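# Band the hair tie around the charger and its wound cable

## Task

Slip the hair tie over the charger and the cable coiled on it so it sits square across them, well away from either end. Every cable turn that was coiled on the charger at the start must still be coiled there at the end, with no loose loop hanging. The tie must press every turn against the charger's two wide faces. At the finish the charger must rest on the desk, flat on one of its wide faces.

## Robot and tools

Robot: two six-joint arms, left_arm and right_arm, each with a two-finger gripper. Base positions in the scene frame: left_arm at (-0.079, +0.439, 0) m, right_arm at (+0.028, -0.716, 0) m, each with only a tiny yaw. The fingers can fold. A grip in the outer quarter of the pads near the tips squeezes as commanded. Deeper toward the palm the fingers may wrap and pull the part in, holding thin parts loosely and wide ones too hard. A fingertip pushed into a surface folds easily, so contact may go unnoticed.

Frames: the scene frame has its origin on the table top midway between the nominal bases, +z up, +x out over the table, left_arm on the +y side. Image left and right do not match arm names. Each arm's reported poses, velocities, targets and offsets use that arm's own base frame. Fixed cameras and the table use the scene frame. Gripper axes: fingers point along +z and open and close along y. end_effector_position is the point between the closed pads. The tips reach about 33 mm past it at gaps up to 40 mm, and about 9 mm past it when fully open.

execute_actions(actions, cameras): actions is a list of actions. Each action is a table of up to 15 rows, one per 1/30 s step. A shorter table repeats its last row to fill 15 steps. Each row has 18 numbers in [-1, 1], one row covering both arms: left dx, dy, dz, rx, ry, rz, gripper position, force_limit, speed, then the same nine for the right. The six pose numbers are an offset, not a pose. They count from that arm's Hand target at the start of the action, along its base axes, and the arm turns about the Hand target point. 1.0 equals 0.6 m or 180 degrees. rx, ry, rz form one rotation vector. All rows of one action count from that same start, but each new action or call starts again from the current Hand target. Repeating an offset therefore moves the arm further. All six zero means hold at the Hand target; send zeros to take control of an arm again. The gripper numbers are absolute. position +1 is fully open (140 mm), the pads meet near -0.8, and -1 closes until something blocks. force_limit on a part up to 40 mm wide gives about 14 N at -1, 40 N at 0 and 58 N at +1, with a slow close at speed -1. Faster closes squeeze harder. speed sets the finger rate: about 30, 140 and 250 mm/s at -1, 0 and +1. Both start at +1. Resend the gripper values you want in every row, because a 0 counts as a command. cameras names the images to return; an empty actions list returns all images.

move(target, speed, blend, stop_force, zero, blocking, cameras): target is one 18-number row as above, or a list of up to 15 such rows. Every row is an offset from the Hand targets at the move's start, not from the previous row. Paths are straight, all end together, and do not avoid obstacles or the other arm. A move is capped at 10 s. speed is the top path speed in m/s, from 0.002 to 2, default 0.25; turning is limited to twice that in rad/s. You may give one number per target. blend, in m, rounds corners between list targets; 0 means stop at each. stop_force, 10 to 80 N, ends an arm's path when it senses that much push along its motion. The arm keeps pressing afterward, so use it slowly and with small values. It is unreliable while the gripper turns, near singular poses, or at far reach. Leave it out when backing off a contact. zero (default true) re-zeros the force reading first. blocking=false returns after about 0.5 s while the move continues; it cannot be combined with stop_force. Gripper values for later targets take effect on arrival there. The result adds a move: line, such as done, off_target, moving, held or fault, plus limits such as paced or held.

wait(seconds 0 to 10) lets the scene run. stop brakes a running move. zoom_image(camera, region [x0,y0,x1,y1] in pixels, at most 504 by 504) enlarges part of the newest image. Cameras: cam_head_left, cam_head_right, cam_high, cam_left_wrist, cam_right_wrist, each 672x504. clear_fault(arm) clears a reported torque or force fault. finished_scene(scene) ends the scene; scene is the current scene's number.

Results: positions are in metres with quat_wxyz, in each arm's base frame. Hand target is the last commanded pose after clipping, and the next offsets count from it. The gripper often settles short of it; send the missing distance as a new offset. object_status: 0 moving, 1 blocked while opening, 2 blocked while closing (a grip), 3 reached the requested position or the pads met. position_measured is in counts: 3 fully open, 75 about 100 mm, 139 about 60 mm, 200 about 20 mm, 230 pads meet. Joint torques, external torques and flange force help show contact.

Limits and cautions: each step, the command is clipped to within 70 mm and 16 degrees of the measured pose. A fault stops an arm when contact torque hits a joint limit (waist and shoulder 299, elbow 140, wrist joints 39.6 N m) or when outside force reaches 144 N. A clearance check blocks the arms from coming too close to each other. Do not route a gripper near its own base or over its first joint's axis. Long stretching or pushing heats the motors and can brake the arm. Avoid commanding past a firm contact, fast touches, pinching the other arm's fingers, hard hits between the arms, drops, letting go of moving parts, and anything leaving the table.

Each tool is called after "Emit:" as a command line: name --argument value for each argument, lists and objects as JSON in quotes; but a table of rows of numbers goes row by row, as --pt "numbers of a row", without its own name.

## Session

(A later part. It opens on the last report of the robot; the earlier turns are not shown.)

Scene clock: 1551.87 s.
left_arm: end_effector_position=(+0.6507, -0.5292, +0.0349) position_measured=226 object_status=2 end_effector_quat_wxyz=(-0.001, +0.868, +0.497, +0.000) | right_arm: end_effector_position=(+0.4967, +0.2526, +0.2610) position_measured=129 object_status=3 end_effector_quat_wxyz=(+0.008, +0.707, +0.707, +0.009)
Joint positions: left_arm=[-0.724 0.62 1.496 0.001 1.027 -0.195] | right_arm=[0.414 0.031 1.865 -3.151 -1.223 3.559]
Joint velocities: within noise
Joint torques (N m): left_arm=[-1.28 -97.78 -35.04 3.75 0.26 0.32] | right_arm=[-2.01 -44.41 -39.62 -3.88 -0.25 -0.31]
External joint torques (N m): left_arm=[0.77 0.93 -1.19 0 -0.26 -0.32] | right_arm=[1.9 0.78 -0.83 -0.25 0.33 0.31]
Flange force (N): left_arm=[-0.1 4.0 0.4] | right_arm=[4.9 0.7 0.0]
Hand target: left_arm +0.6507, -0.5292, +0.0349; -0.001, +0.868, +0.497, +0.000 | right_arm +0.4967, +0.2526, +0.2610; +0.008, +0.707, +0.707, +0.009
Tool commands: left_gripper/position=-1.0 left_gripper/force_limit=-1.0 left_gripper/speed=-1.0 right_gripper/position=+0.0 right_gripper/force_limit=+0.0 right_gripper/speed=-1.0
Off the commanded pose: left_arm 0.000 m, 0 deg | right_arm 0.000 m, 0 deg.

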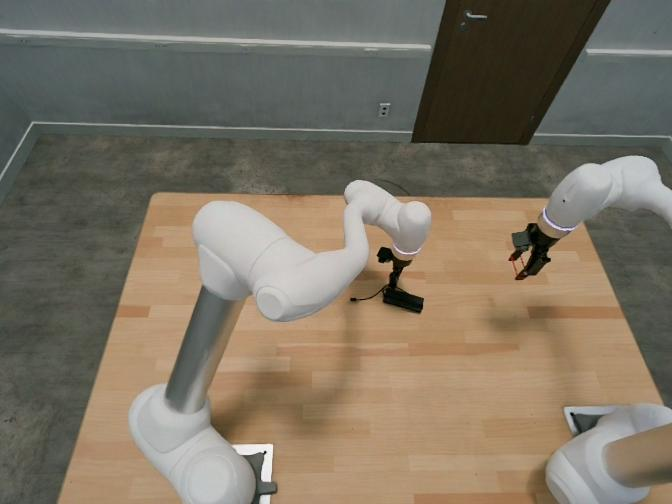

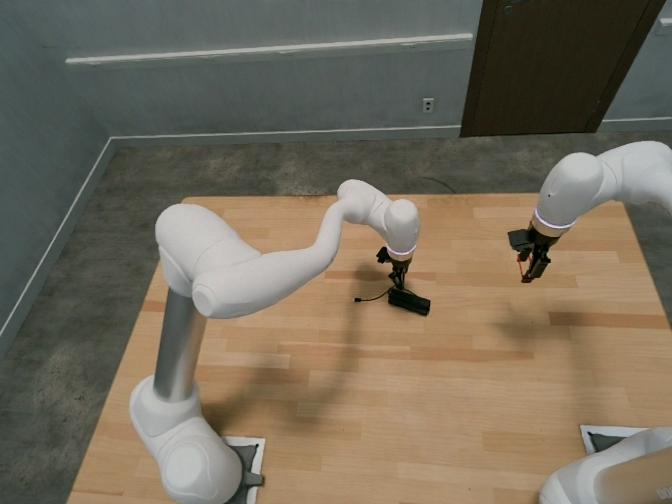

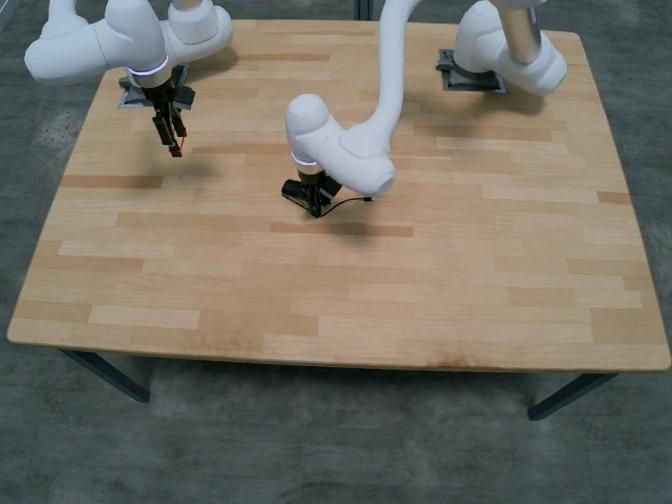

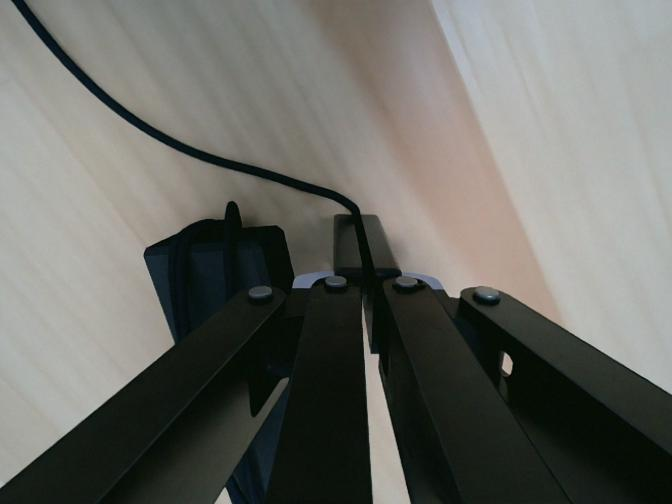

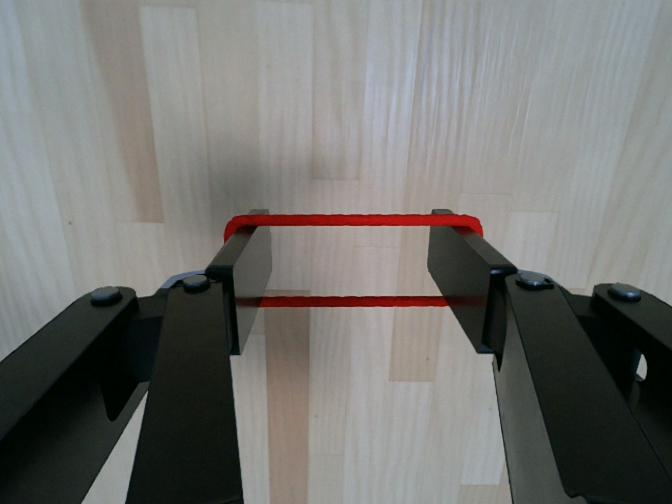

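Emit:
move --pt "0.0517 -0.0515 0.0017 0 0 -0.1111 -1 -1 -1 0 0 0 0 0 0 0.0 0 -1" --pt "0.0838 -0.1152 0.0017 0 0 -0.2222 -1 -1 -1 0 0 0 0 0 0 0.0 0 -1" --pt "0.0922 -0.1847 0.0017 0 0 -0.3333 -1 -1 -1 0 0 0 0 0 0 0.0 0 -1" --speed 0.12 --blend 0.02 --cameras '["all"]'

Scene clock: 1624.87 s.
left_arm: end_effector_position=(+0.7060, -0.6399, +0.0360) position_measured=226 object_status=2 end_effector_quat_wxyz=(+0.000, +1.000, -0.003, +0.001) | right_arm: end_effector_position=(+0.4967, +0.2526, +0.2610) position_measured=129 object_status=3 end_effector_quat_wxyz=(+0.008, +0.707, +0.707, +0.009)
Joint positions: left_arm=[-0.773 0.787 1.192 0.002 1.163 0.803] | right_arm=[0.414 0.031 1.865 -3.151 -1.223 3.559]
Joint torques (N m): left_arm=[-1.28 -113.98 -37.81 3.94 0.09 0.33] | right_arm=[-2.16 -44.89 -39.62 -3.87 -0.23 -0.28]
External joint torques (N m): left_arm=[1.58 0.98 -1.11 0.08 -0.13 -0.33] | right_arm=[2.06 0.9 -0.97 -0.27 0.31 0.29]
Flange force (N): left_arm=[4.4 2.2 0.1] | right_arm=[5.3 1.0 -0.2]
Hand target: left_arm +0.7060, -0.6400, +0.0360; +0.000, +1.000, -0.003, +0.000 | right_arm +0.4967, +0.2526, +0.2610; +0.008, +0.707, +0.707, +0.009
Off the commanded pose: left_arm 0.000 m, 0 deg | right_arm 0.000 m, 0 deg.
move: done

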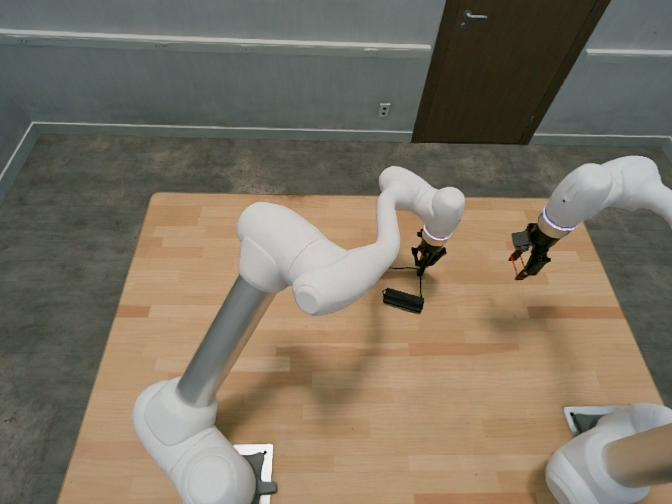

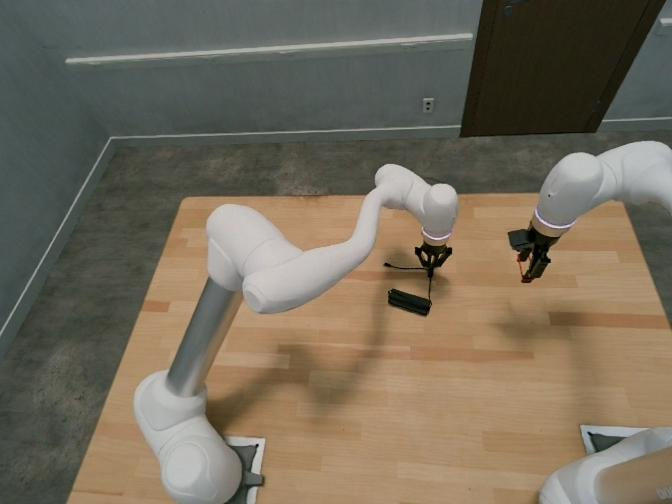

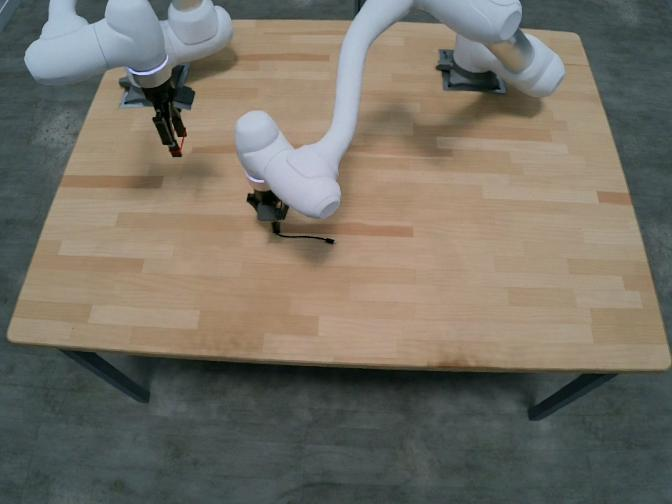

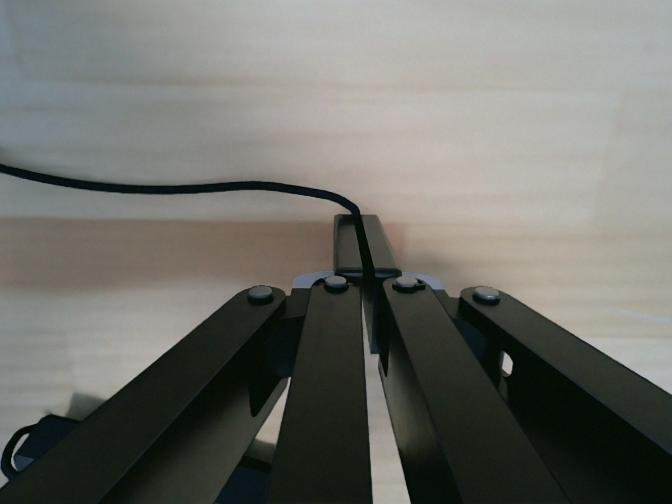

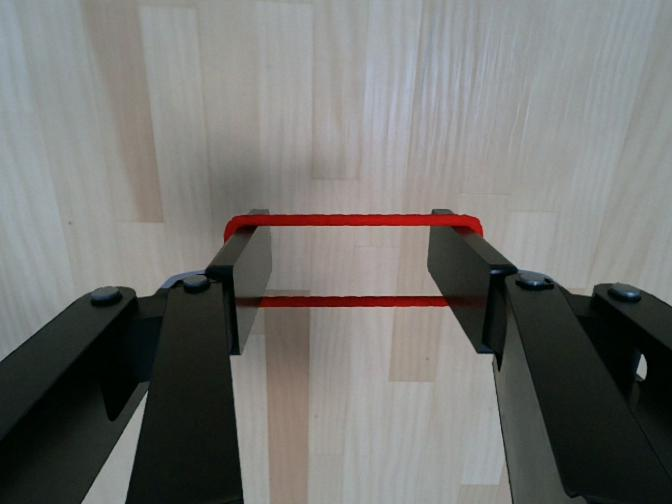

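Emit:
zoom_image --camera "cam_head_left" --region '[370, 240, 450, 320]'

Emit:
zoom_image --camera "cam_head_right" --region '[375, 240, 455, 320]'

Scaled by 6.300.

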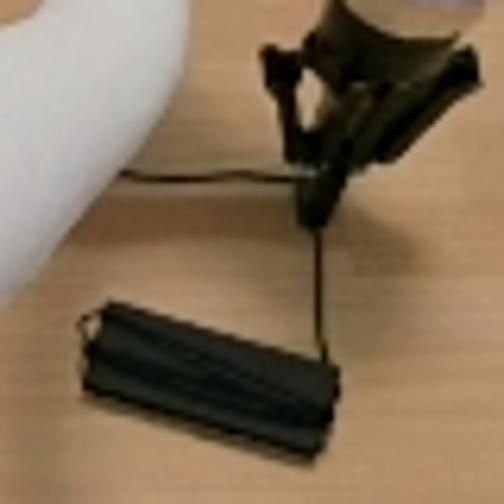

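Scaled by 6.300.

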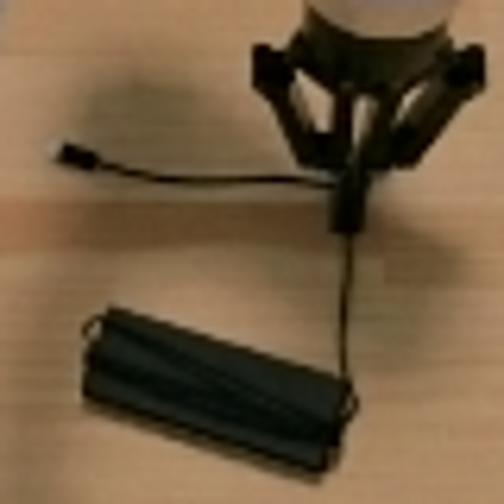

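Emit:
move --pt "0 0 0 0 0 0 -0.70 -1 -1 0 0 0 0 0 0 0.0 0 -1" --pt "-0.12 0 0 0 0 0 -0.70 -1 -1 0 0 0 0 0 0 0.0 0 -1" --pt "-0.12 0 -0.0017 0 0 0 -1 -1 -1 0 0 0 0 0 0 0.0 0 -1" --speed 0.08 --cameras '["all"]'

Emit:
zoom_image --camera "cam_head_right" --region '[375, 240, 455, 320]'

Scene clock: 1637.83 s.
left_arm: end_effector_position=(+0.6340, -0.6400, +0.0349) position_measured=225 object_status=2 end_effector_quat_wxyz=(+0.000, +1.000, -0.003, +0.000) | right_arm: end_effector_position=(+0.4967, +0.2526, +0.2610) position_measured=129 object_status=3 end_effector_quat_wxyz=(+0.008, +0.707, +0.707, +0.009)
Joint positions: left_arm=[-0.829 0.708 1.338 0.001 1.095 0.747] | right_arm=[0.414 0.031 1.865 -3.151 -1.223 3.559]
Joint torques (N m): left_arm=[-1.46 -106.53 -36.51 3.82 0.19 0.35] | right_arm=[-2 -44.59 -39.66 -3.88 -0.2 -0.33]
External joint torques (N m): left_arm=[1.57 0.41 -1.3 0.08 -0.23 -0.35] | right_arm=[1.92 0.9 -0.82 -0.26 0.28 0.33]
Flange force (N): left_arm=[3.7 1.8 -0.2] | right_arm=[5.0 0.8 0.0]
Hand target: left_arm +0.6340, -0.6400, +0.0349; +0.000, +1.000, -0.003, +0.000 | right_arm +0.4967, +0.2526, +0.2610; +0.008, +0.707, +0.707, +0.009
Off the commanded pose: left_arm 0.000 m, 0 deg | right_arm 0.000 m, 0 deg.
move: done

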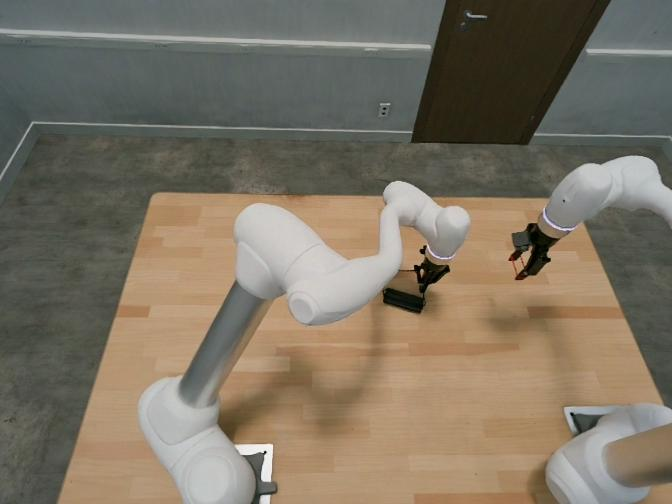

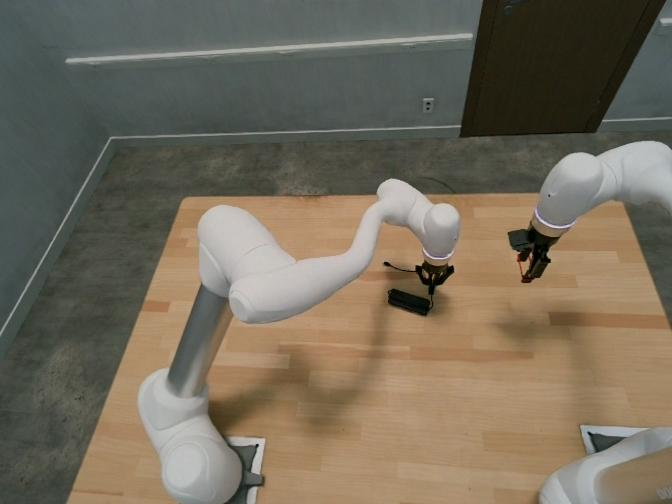

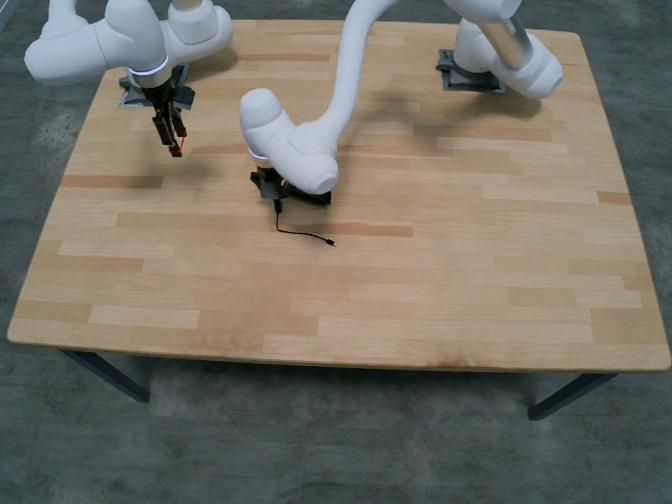

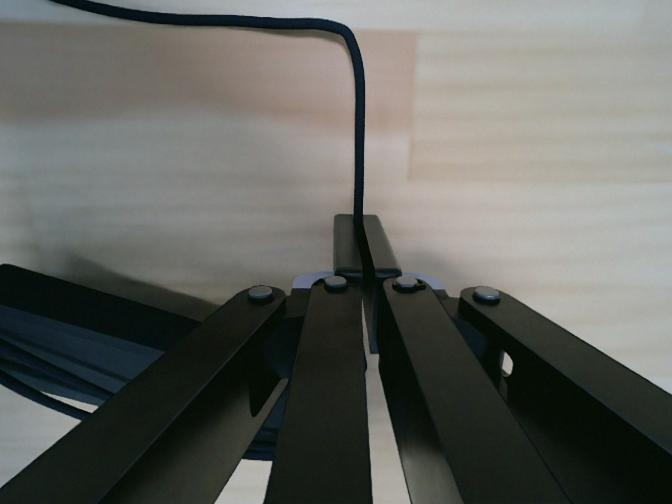

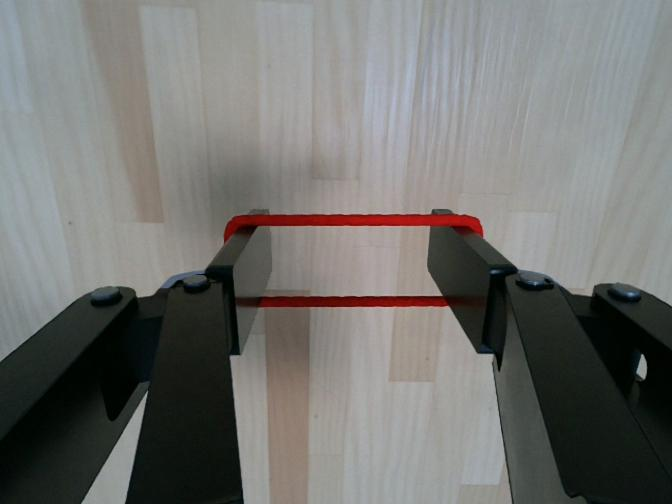

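Scaled by 6.300.

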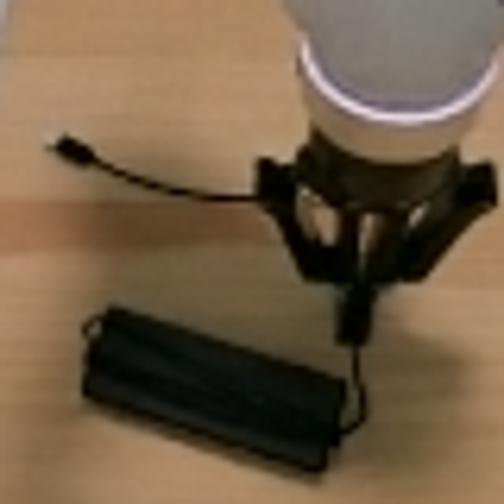

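Emit:
zoom_image --camera "cam_head_left" --region '[375, 260, 440, 325]'

Scaled by 7.754.

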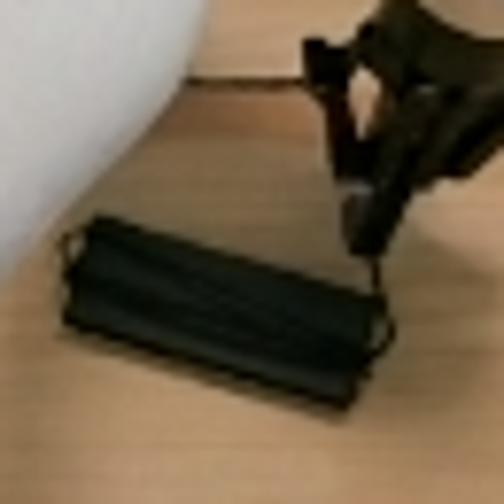

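Emit:
zoom_image --camera "cam_left_wrist" --region '[0, 230, 300, 504]'

Scaled by 1.680.

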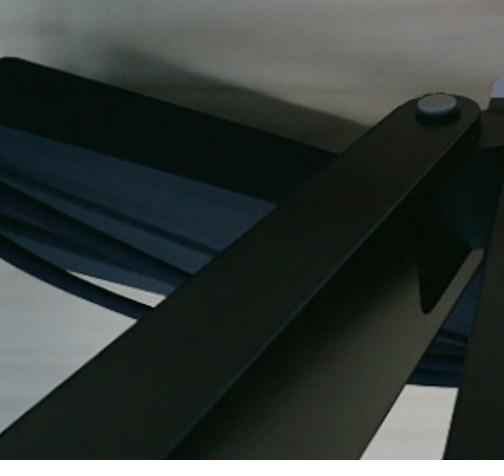

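Emit:
move --pt "-0.0233 -0.0167 0.0667 0 0 0.111 -1 -1 -1 0 0 0 0 0 0 0.0 0 -1" --pt "-0.0567 0 0.0833 0 0 0.25 -1 -1 -1 0 0 0 0 0 0 0.0 0 -1" --pt "-0.0868 0.0647 0.0667 0 0 0.394 -1 -1 -1 0 0 0 0 0 0 0.0 0 -1" --speed 0.1 --blend 0.015 --cameras '["all"]'

Emit:
zoom_image --camera "cam_head_right" --region '[375, 240, 455, 320]'

Emit:
zoom_image --camera "cam_head_left" --region '[370, 240, 450, 320]'

Scene clock: 1671.47 s.
left_arm: end_effector_position=(+0.5819, -0.6012, +0.0750) position_measured=225 object_status=2 end_effector_quat_wxyz=(-0.001, +0.816, +0.578, +0.000) | right_arm: end_effector_position=(+0.4967, +0.2526, +0.2610) position_measured=129 object_status=3 end_effector_quat_wxyz=(+0.008, +0.707, +0.707, +0.009)
Joint positions: left_arm=[-0.843 0.585 1.473 0 1.084 -0.504] | right_arm=[0.414 0.031 1.865 -3.151 -1.223 3.559]
Joint torques (N m): left_arm=[-1.22 -96.2 -35.98 3.78 0.31 0.27] | right_arm=[-2.2 -44.49 -39.66 -3.81 -0.21 -0.3]
External joint torques (N m): left_arm=[1.33 0.92 -1.49 0.11 -0.29 -0.27] | right_arm=[2.43 0.28 -0.93 -0.33 0.29 0.3]
Flange force (N): left_arm=[-1.0 4.8 0.0] | right_arm=[5.5 -0.2 -0.5]
Hand target: left_arm +0.5819, -0.6012, +0.0750; -0.001, +0.816, +0.578, +0.000 | right_arm +0.4967, +0.2526, +0.2610; +0.008, +0.707, +0.707, +0.009
Off the commanded pose: left_arm 0.000 m, 0 deg | right_arm 0.000 m, 0 deg.
move: done

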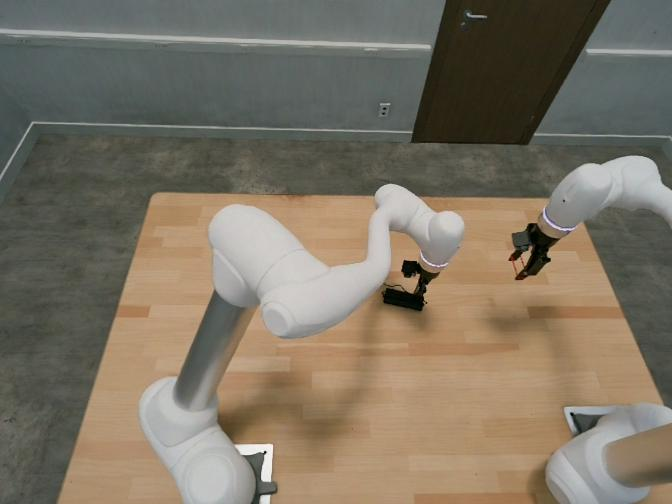

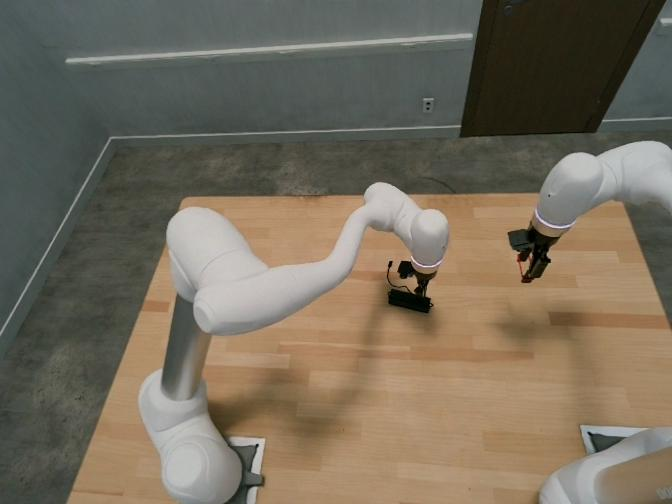

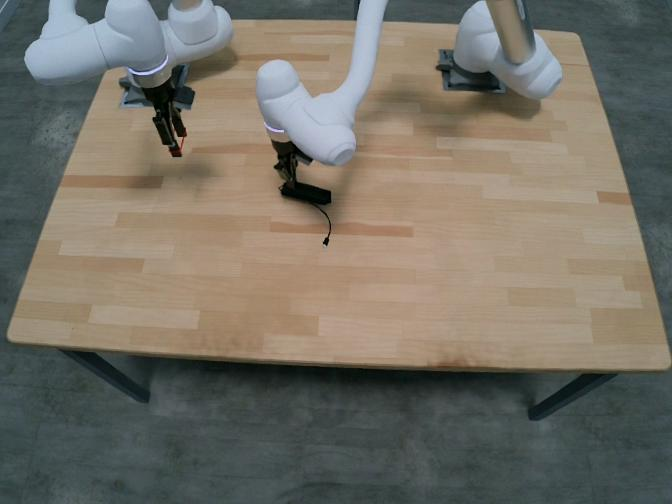

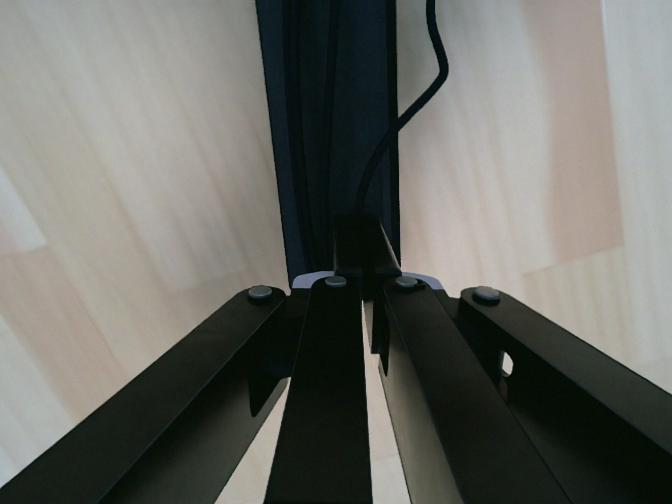

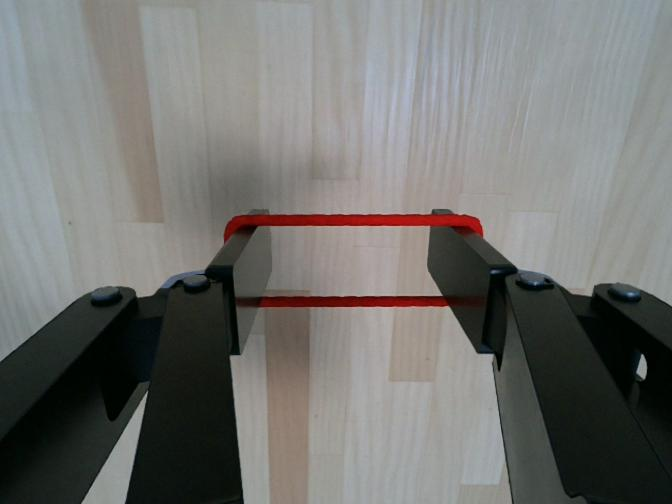

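Scaled by 6.300.

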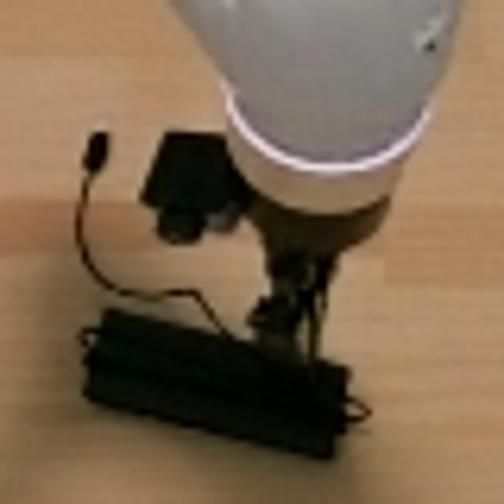

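Scaled by 6.300.

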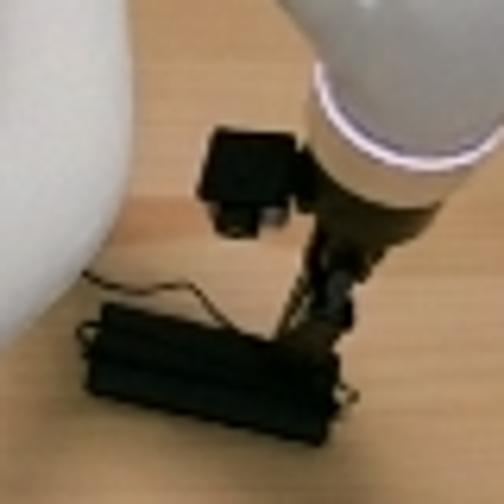

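Emit:
move --pt "0 0 -0.0255 0 0 0 -1 -1 -1 0 0 0 0 0 0 0.0 0 -1" --pt "0 0 -0.0255 0 0 0 -0.72 -1 -1 0 0 0 0 0 0 0.0 0 -1" --speed 0.05 --cameras '["cam_left_wrist","cam_head_left","cam_head_right"]'

Emit:
zoom_image --camera "cam_head_right" --region '[375, 240, 455, 320]'

Scene clock: 1691.00 s.
left_arm: end_effector_position=(+0.5819, -0.6011, +0.0594) position_measured=219 object_status=3 end_effector_quat_wxyz=(-0.001, +0.816, +0.578, +0.000) | right_arm: end_effector_position=(+0.4967, +0.2526, +0.2610) position_measured=129 object_status=3 end_effector_quat_wxyz=(+0.008, +0.707, +0.707, +0.009)
Joint positions: left_arm=[-0.843 0.597 1.484 0 1.062 -0.504] | right_arm=[0.414 0.031 1.865 -3.151 -1.223 3.559]
Joint torques (N m): left_arm=[-1.94 -83.41 -23.44 3.56 2.55 0.24] | right_arm=[-1.97 -44.74 -39.69 -3.87 -0.23 -0.27]
External joint torques (N m): left_arm=[2.11 -12.4 -13.52 0.28 -2.51 -0.24] | right_arm=[2.05 1.01 -0.59 -0.25 0.29 0.27]
Flange force (N): left_arm=[-3.7 12.4 -15.5] | right_arm=[5.1 0.6 0.3]
Hand target: left_arm +0.5819, -0.6012, +0.0597; -0.001, +0.816, +0.578, +0.000 | right_arm +0.4967, +0.2526, +0.2610; +0.008, +0.707, +0.707, +0.009
Off the commanded pose: left_arm 0.000 m, 0 deg | right_arm 0.000 m, 0 deg.
move: done
Images, in order (width x height): cam_head_left 672x504, cam_head_right 672x504, cam_left_wrist 672x504.

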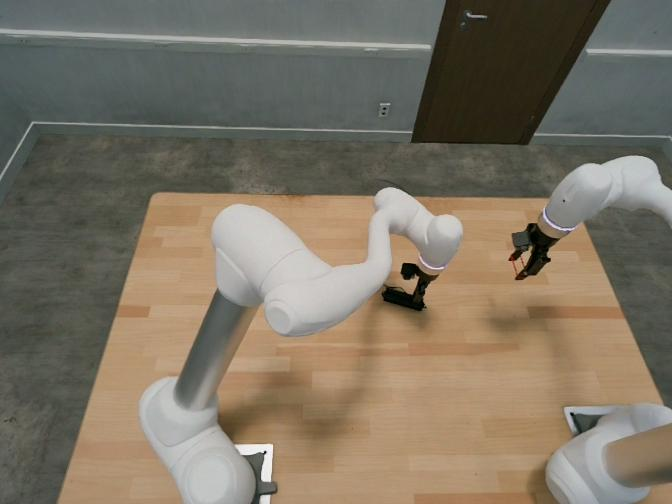

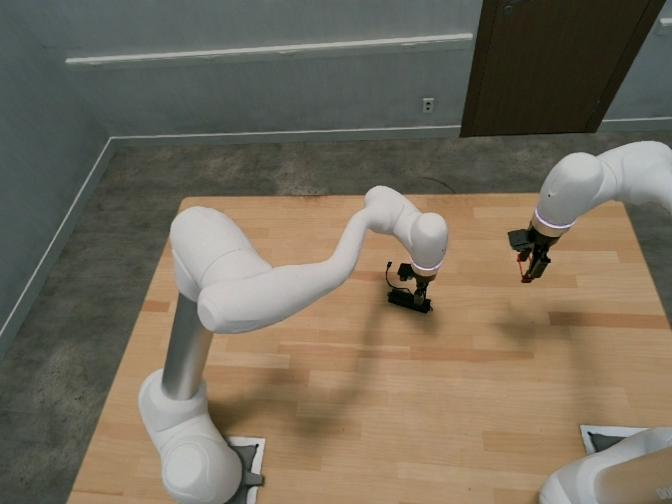

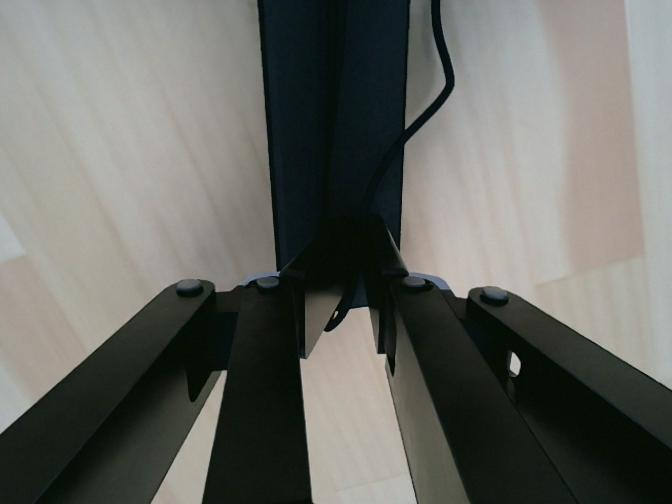

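Scaled by 6.300.

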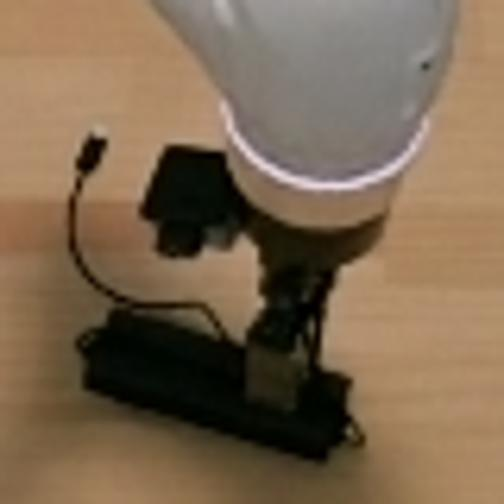

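Emit:
move --pt "0 0 0.0042 0 0 0 -0.72 -1 -1 0 0 0 0 0 0 0.0 0 -1" --pt "0.0063 -0.0022 0.0025 0 0 0 -0.72 -1 -1 0 0 0 0 0 0 0.0 0 -1" --speed 0.05 --cameras '["cam_left_wrist","cam_head_left","cam_head_right"]'

Emit:
zoom_image --camera "cam_left_wrist" --region '[200, 0, 500, 350]'

Scene clock: 1697.37 s.
left_arm: end_effector_position=(+0.5857, -0.6026, +0.0615) position_measured=219 object_status=3 end_effector_quat_wxyz=(+0.000, +0.816, +0.578, +0.000) | right_arm: end_effector_position=(+0.4967, +0.2526, +0.2610) position_measured=129 object_status=3 end_effector_quat_wxyz=(+0.008, +0.707, +0.707, +0.009)
Joint positions: left_arm=[-0.841 0.601 1.474 0 1.068 -0.502] | right_arm=[0.414 0.031 1.865 -3.151 -1.223 3.559]
Joint torques (N m): left_arm=[1.75 -59.21 -14.56 5.22 -0.56 0.38] | right_arm=[-2.01 -44.66 -39.66 -3.89 -0.23 -0.33]
External joint torques (N m): left_arm=[-1.85 -37.32 -22.67 -1.35 0.58 -0.38] | right_arm=[2.07 1.15 -0.6 -0.21 0.3 0.33]
Flange force (N): left_arm=[-3.6 1.2 -45.9] | right_arm=[5.3 0.7 0.4]
Hand target: left_arm +0.5857, -0.6025, +0.0612; -0.001, +0.816, +0.578, +0.000 | right_arm +0.4967, +0.2526, +0.2610; +0.008, +0.707, +0.707, +0.009
Off the commanded pose: left_arm 0.000 m, 0 deg | right_arm 0.000 m, 0 deg.
move: done
Images, in order (width x height): cam_head_left 672x504, cam_head_right 672x504, cam_left_wrist 672x504.

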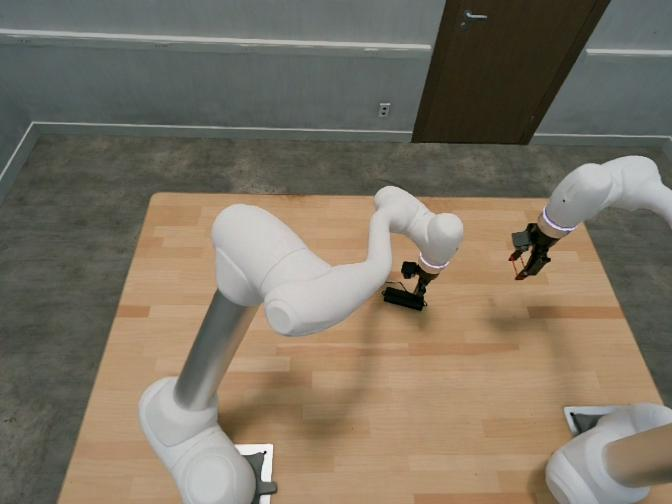

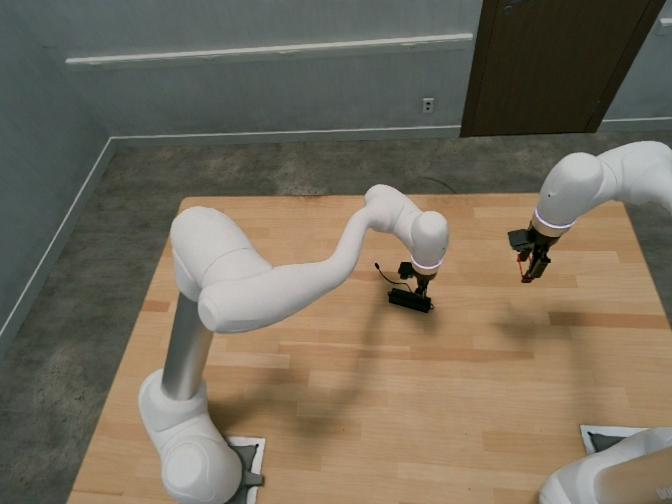

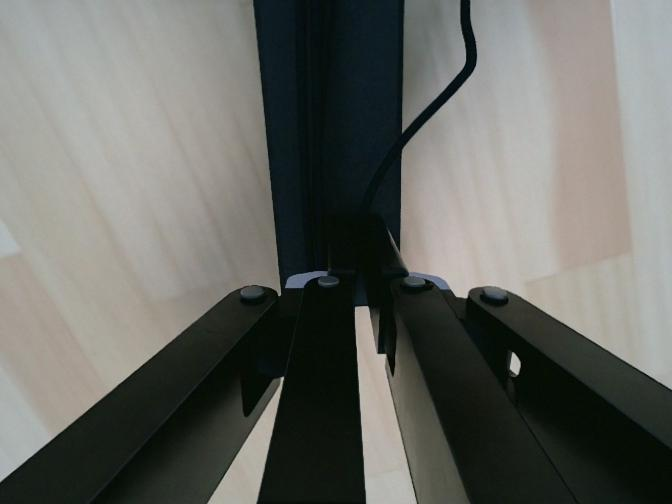

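Scaled by 1.440.

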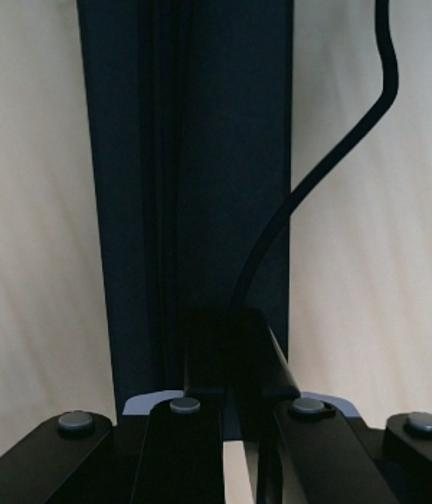

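Emit:
move --target '[0,0,0.0083,0,0,0,-0.72,-1,-1,0,0,0,0,0,0,0.0,0,-1]' --speed 0.05 --cameras '["cam_left_wrist"]'

Emit:
zoom_image --camera "cam_left_wrist" --region '[200, 0, 500, 350]'

Scene clock: 1701.33 s.
left_arm: end_effector_position=(+0.5857, -0.6025, +0.0661) position_measured=219 object_status=3 end_effector_quat_wxyz=(-0.001, +0.816, +0.578, +0.000) | right_arm: end_effector_position=(+0.4967, +0.2526, +0.2610) position_measured=129 object_status=3 end_effector_quat_wxyz=(+0.008, +0.707, +0.707, +0.009)
Joint positions: left_arm=[-0.841 0.597 1.471 0 1.075 -0.502] | right_arm=[0.414 0.031 1.865 -3.151 -1.223 3.559]
Joint torques (N m): left_arm=[-1.58 -96.94 -35.8 3.77 0.23 0.32] | right_arm=[-2.08 -44.7 -39.66 -3.88 -0.25 -0.31]
External joint torques (N m): left_arm=[2.15 0.63 -1.49 0.11 -0.21 -0.32] | right_arm=[2.1 1.09 -0.8 -0.26 0.33 0.31]
Flange force (N): left_arm=[0.0 4.9 -0.3] | right_arm=[5.4 0.9 0.2]
Hand target: left_arm +0.5857, -0.6025, +0.0661; -0.001, +0.816, +0.578, +0.000 | right_arm +0.4967, +0.2526, +0.2610; +0.008, +0.707, +0.707, +0.009
Off the commanded pose: left_arm 0.000 m, 0 deg | right_arm 0.000 m, 0 deg.
move: done
Images, in order (width x height): cam_left_wrist 672x504.

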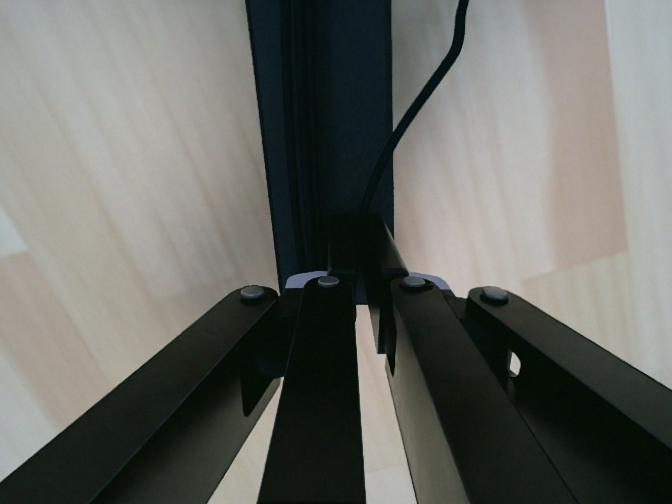

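Scaled by 1.440.

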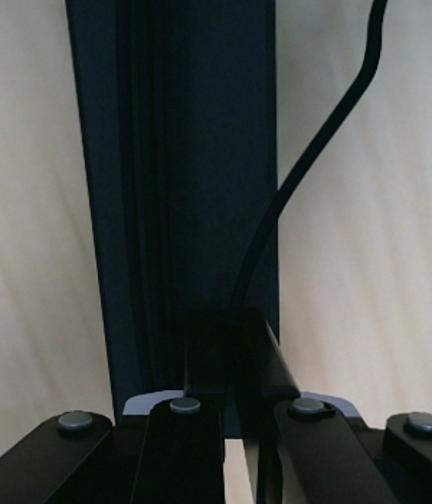

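Emit:
move --pt "0 0 -0.0040 0 0 0.022 -0.72 -1 -1 0 0 0 0 0 0 0.0 0 -1" --pt "0.022 0.0803 -0.0040 0 0 0.022 -0.72 -1 -1 0 0 0 0 0 0 0.0 0 -1" --speed 0.05 --cameras '["cam_left_wrist","cam_head_left"]'

Emit:
zoom_image --camera "cam_left_wrist" --region '[200, 0, 500, 350]'

Scene clock: 1712.00 s.
left_arm: end_effector_position=(+0.5989, -0.5543, +0.0637) position_measured=219 object_status=3 end_effector_quat_wxyz=(-0.001, +0.796, +0.605, +0.000) | right_arm: end_effector_position=(+0.4967, +0.2526, +0.2610) position_measured=129 object_status=3 end_effector_quat_wxyz=(+0.008, +0.707, +0.707, +0.009)
Joint positions: left_arm=[-0.789 0.565 1.53 0 1.047 -0.519] | right_arm=[0.414 0.031 1.865 -3.151 -1.223 3.559]
Joint torques (N m): left_arm=[-1.4 -93.53 -34.82 3.81 0.36 0.26] | right_arm=[-2 -44.59 -39.66 -3.88 -0.22 -0.3]
External joint torques (N m): left_arm=[1.96 0.78 -1.87 0.02 -0.34 -0.26] | right_arm=[1.98 0.66 -0.76 -0.25 0.29 0.3]
Flange force (N): left_arm=[-0.6 5.6 -0.2] | right_arm=[4.9 0.4 -0.1]
Hand target: left_arm +0.5989, -0.5543, +0.0637; -0.001, +0.796, +0.605, +0.000 | right_arm +0.4967, +0.2526, +0.2610; +0.008, +0.707, +0.707, +0.009
Off the commanded pose: left_arm 0.000 m, 0 deg | right_arm 0.000 m, 0 deg.
move: done
Images, in order (width x height): cam_head_left 672x504, cam_left_wrist 672x504.

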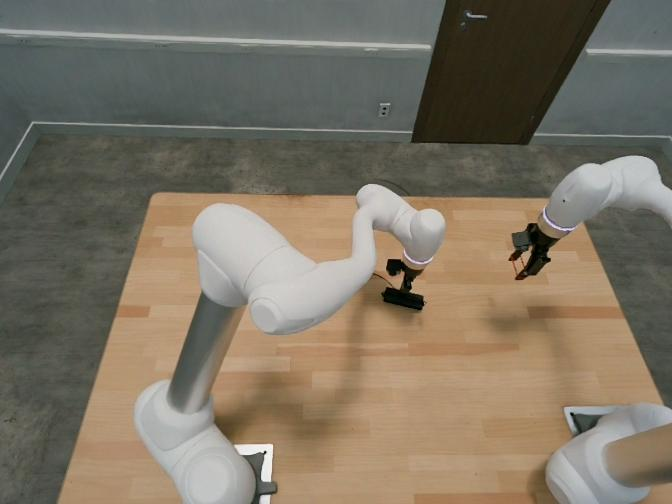

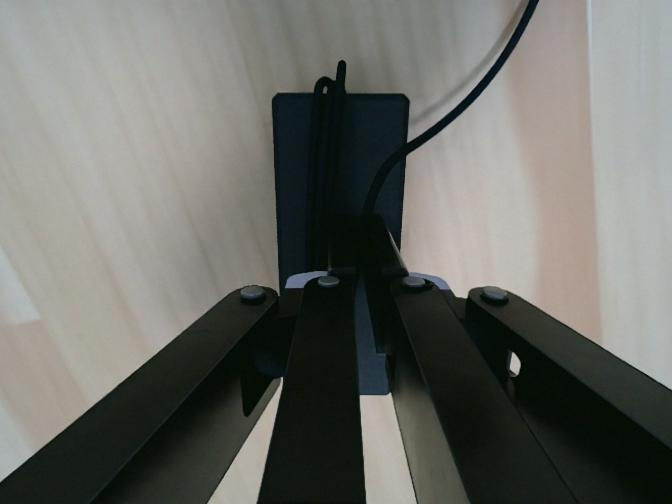

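Scaled by 1.440.

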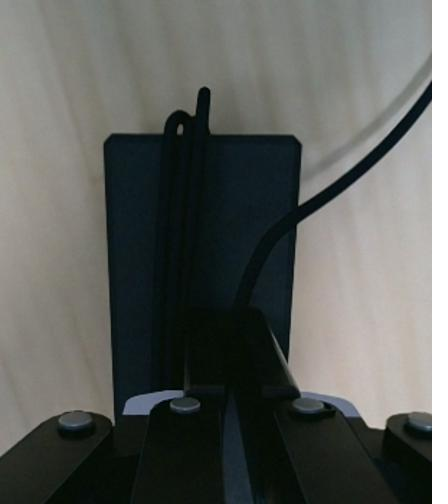

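Emit:
zoom_image --camera "cam_left_wrist" --region '[320, 180, 440, 420]'

Emit:
zoom_image --camera "cam_head_left" --region '[370, 250, 440, 320]'

Scaled by 2.100.

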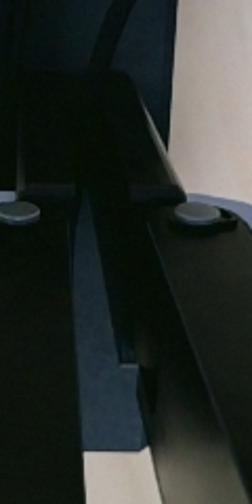

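Scaled by 7.200.

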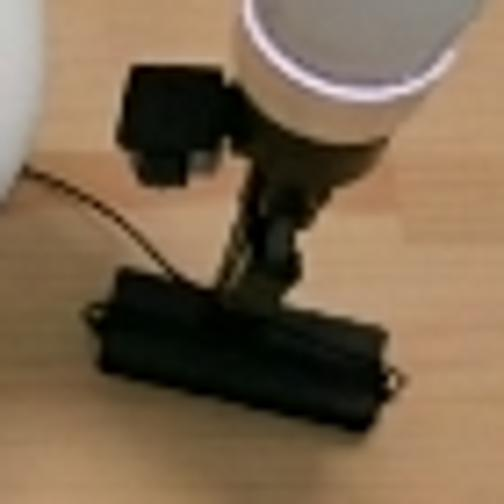

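Emit:
move --pt "0.0133 0.017 0 0 0 0 -0.72 -1 -1 0 0 0 0 0 0 0.0 0 -1" --pt "0.041 0.1183 0 0 0 0 -0.72 -1 -1 0 0 0 0 0 0 0.0 0 -1" --speed 0.05 --blend '[0.005,0]' --cameras '["cam_left_wrist","cam_head_left"]'

Emit:
zoom_image --camera "cam_left_wrist" --region '[200, 50, 500, 400]'

Emit:
zoom_image --camera "cam_head_left" --region '[370, 250, 440, 320]'

Scene clock: 1729.07 s.
left_arm: end_effector_position=(+0.6235, -0.4833, +0.0637) position_measured=219 object_status=3 end_effector_quat_wxyz=(-0.001, +0.796, +0.605, +0.000) | right_arm: end_effector_position=(+0.4967, +0.2526, +0.2610) position_measured=129 object_status=3 end_effector_quat_wxyz=(+0.008, +0.707, +0.707, +0.009)
Joint positions: left_arm=[-0.703 0.527 1.593 0.001 1.022 -0.434] | right_arm=[0.414 0.031 1.865 -3.151 -1.223 3.559]
Joint torques (N m): left_arm=[-1.49 -89.92 -34.82 3.65 0.28 0.34] | right_arm=[-1.97 -44.65 -39.71 -3.87 -0.2 -0.28]
External joint torques (N m): left_arm=[1.17 1.23 -1.34 0.1 -0.27 -0.34] | right_arm=[1.99 0.97 -0.8 -0.26 0.28 0.28]
Flange force (N): left_arm=[-0.8 4.6 0.5] | right_arm=[5.1 0.9 0.0]
Hand target: left_arm +0.6235, -0.4833, +0.0637; -0.001, +0.796, +0.605, +0.000 | right_arm +0.4967, +0.2526, +0.2610; +0.008, +0.707, +0.707, +0.009
Off the commanded pose: left_arm 0.000 m, 0 deg | right_arm 0.000 m, 0 deg.
move: done
Images, in order (width x height): cam_head_left 672x504, cam_left_wrist 672x504.

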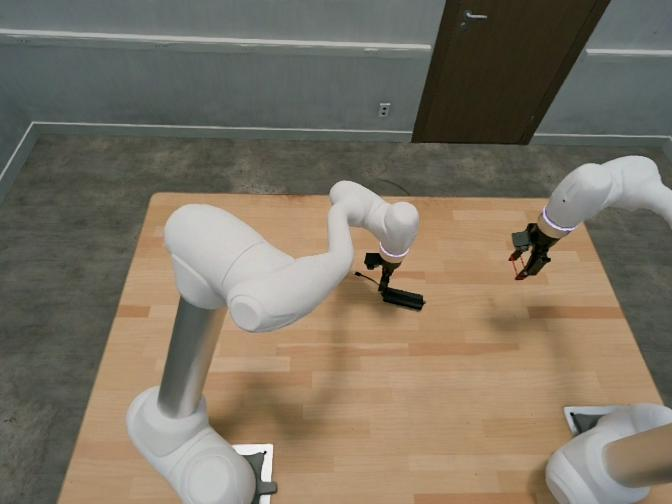

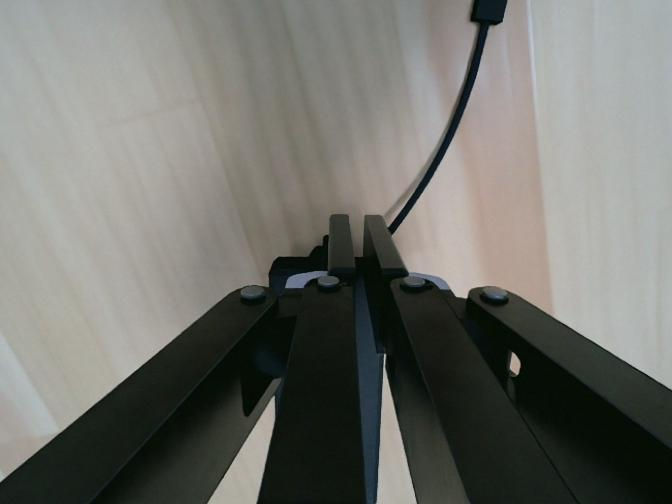

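Scaled by 1.440.

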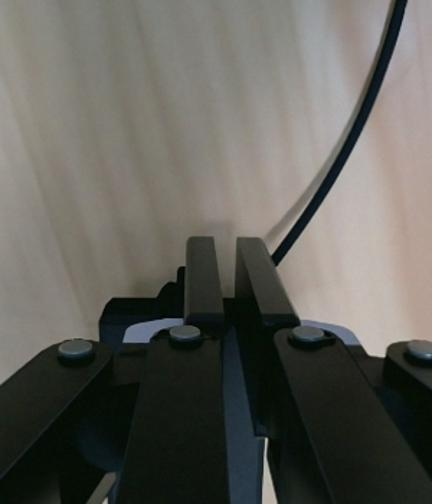

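Scaled by 7.200.

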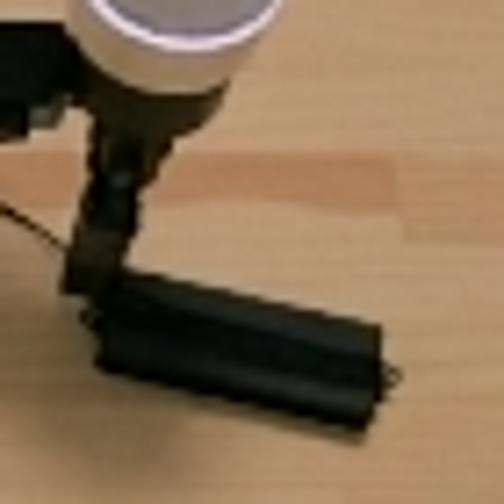

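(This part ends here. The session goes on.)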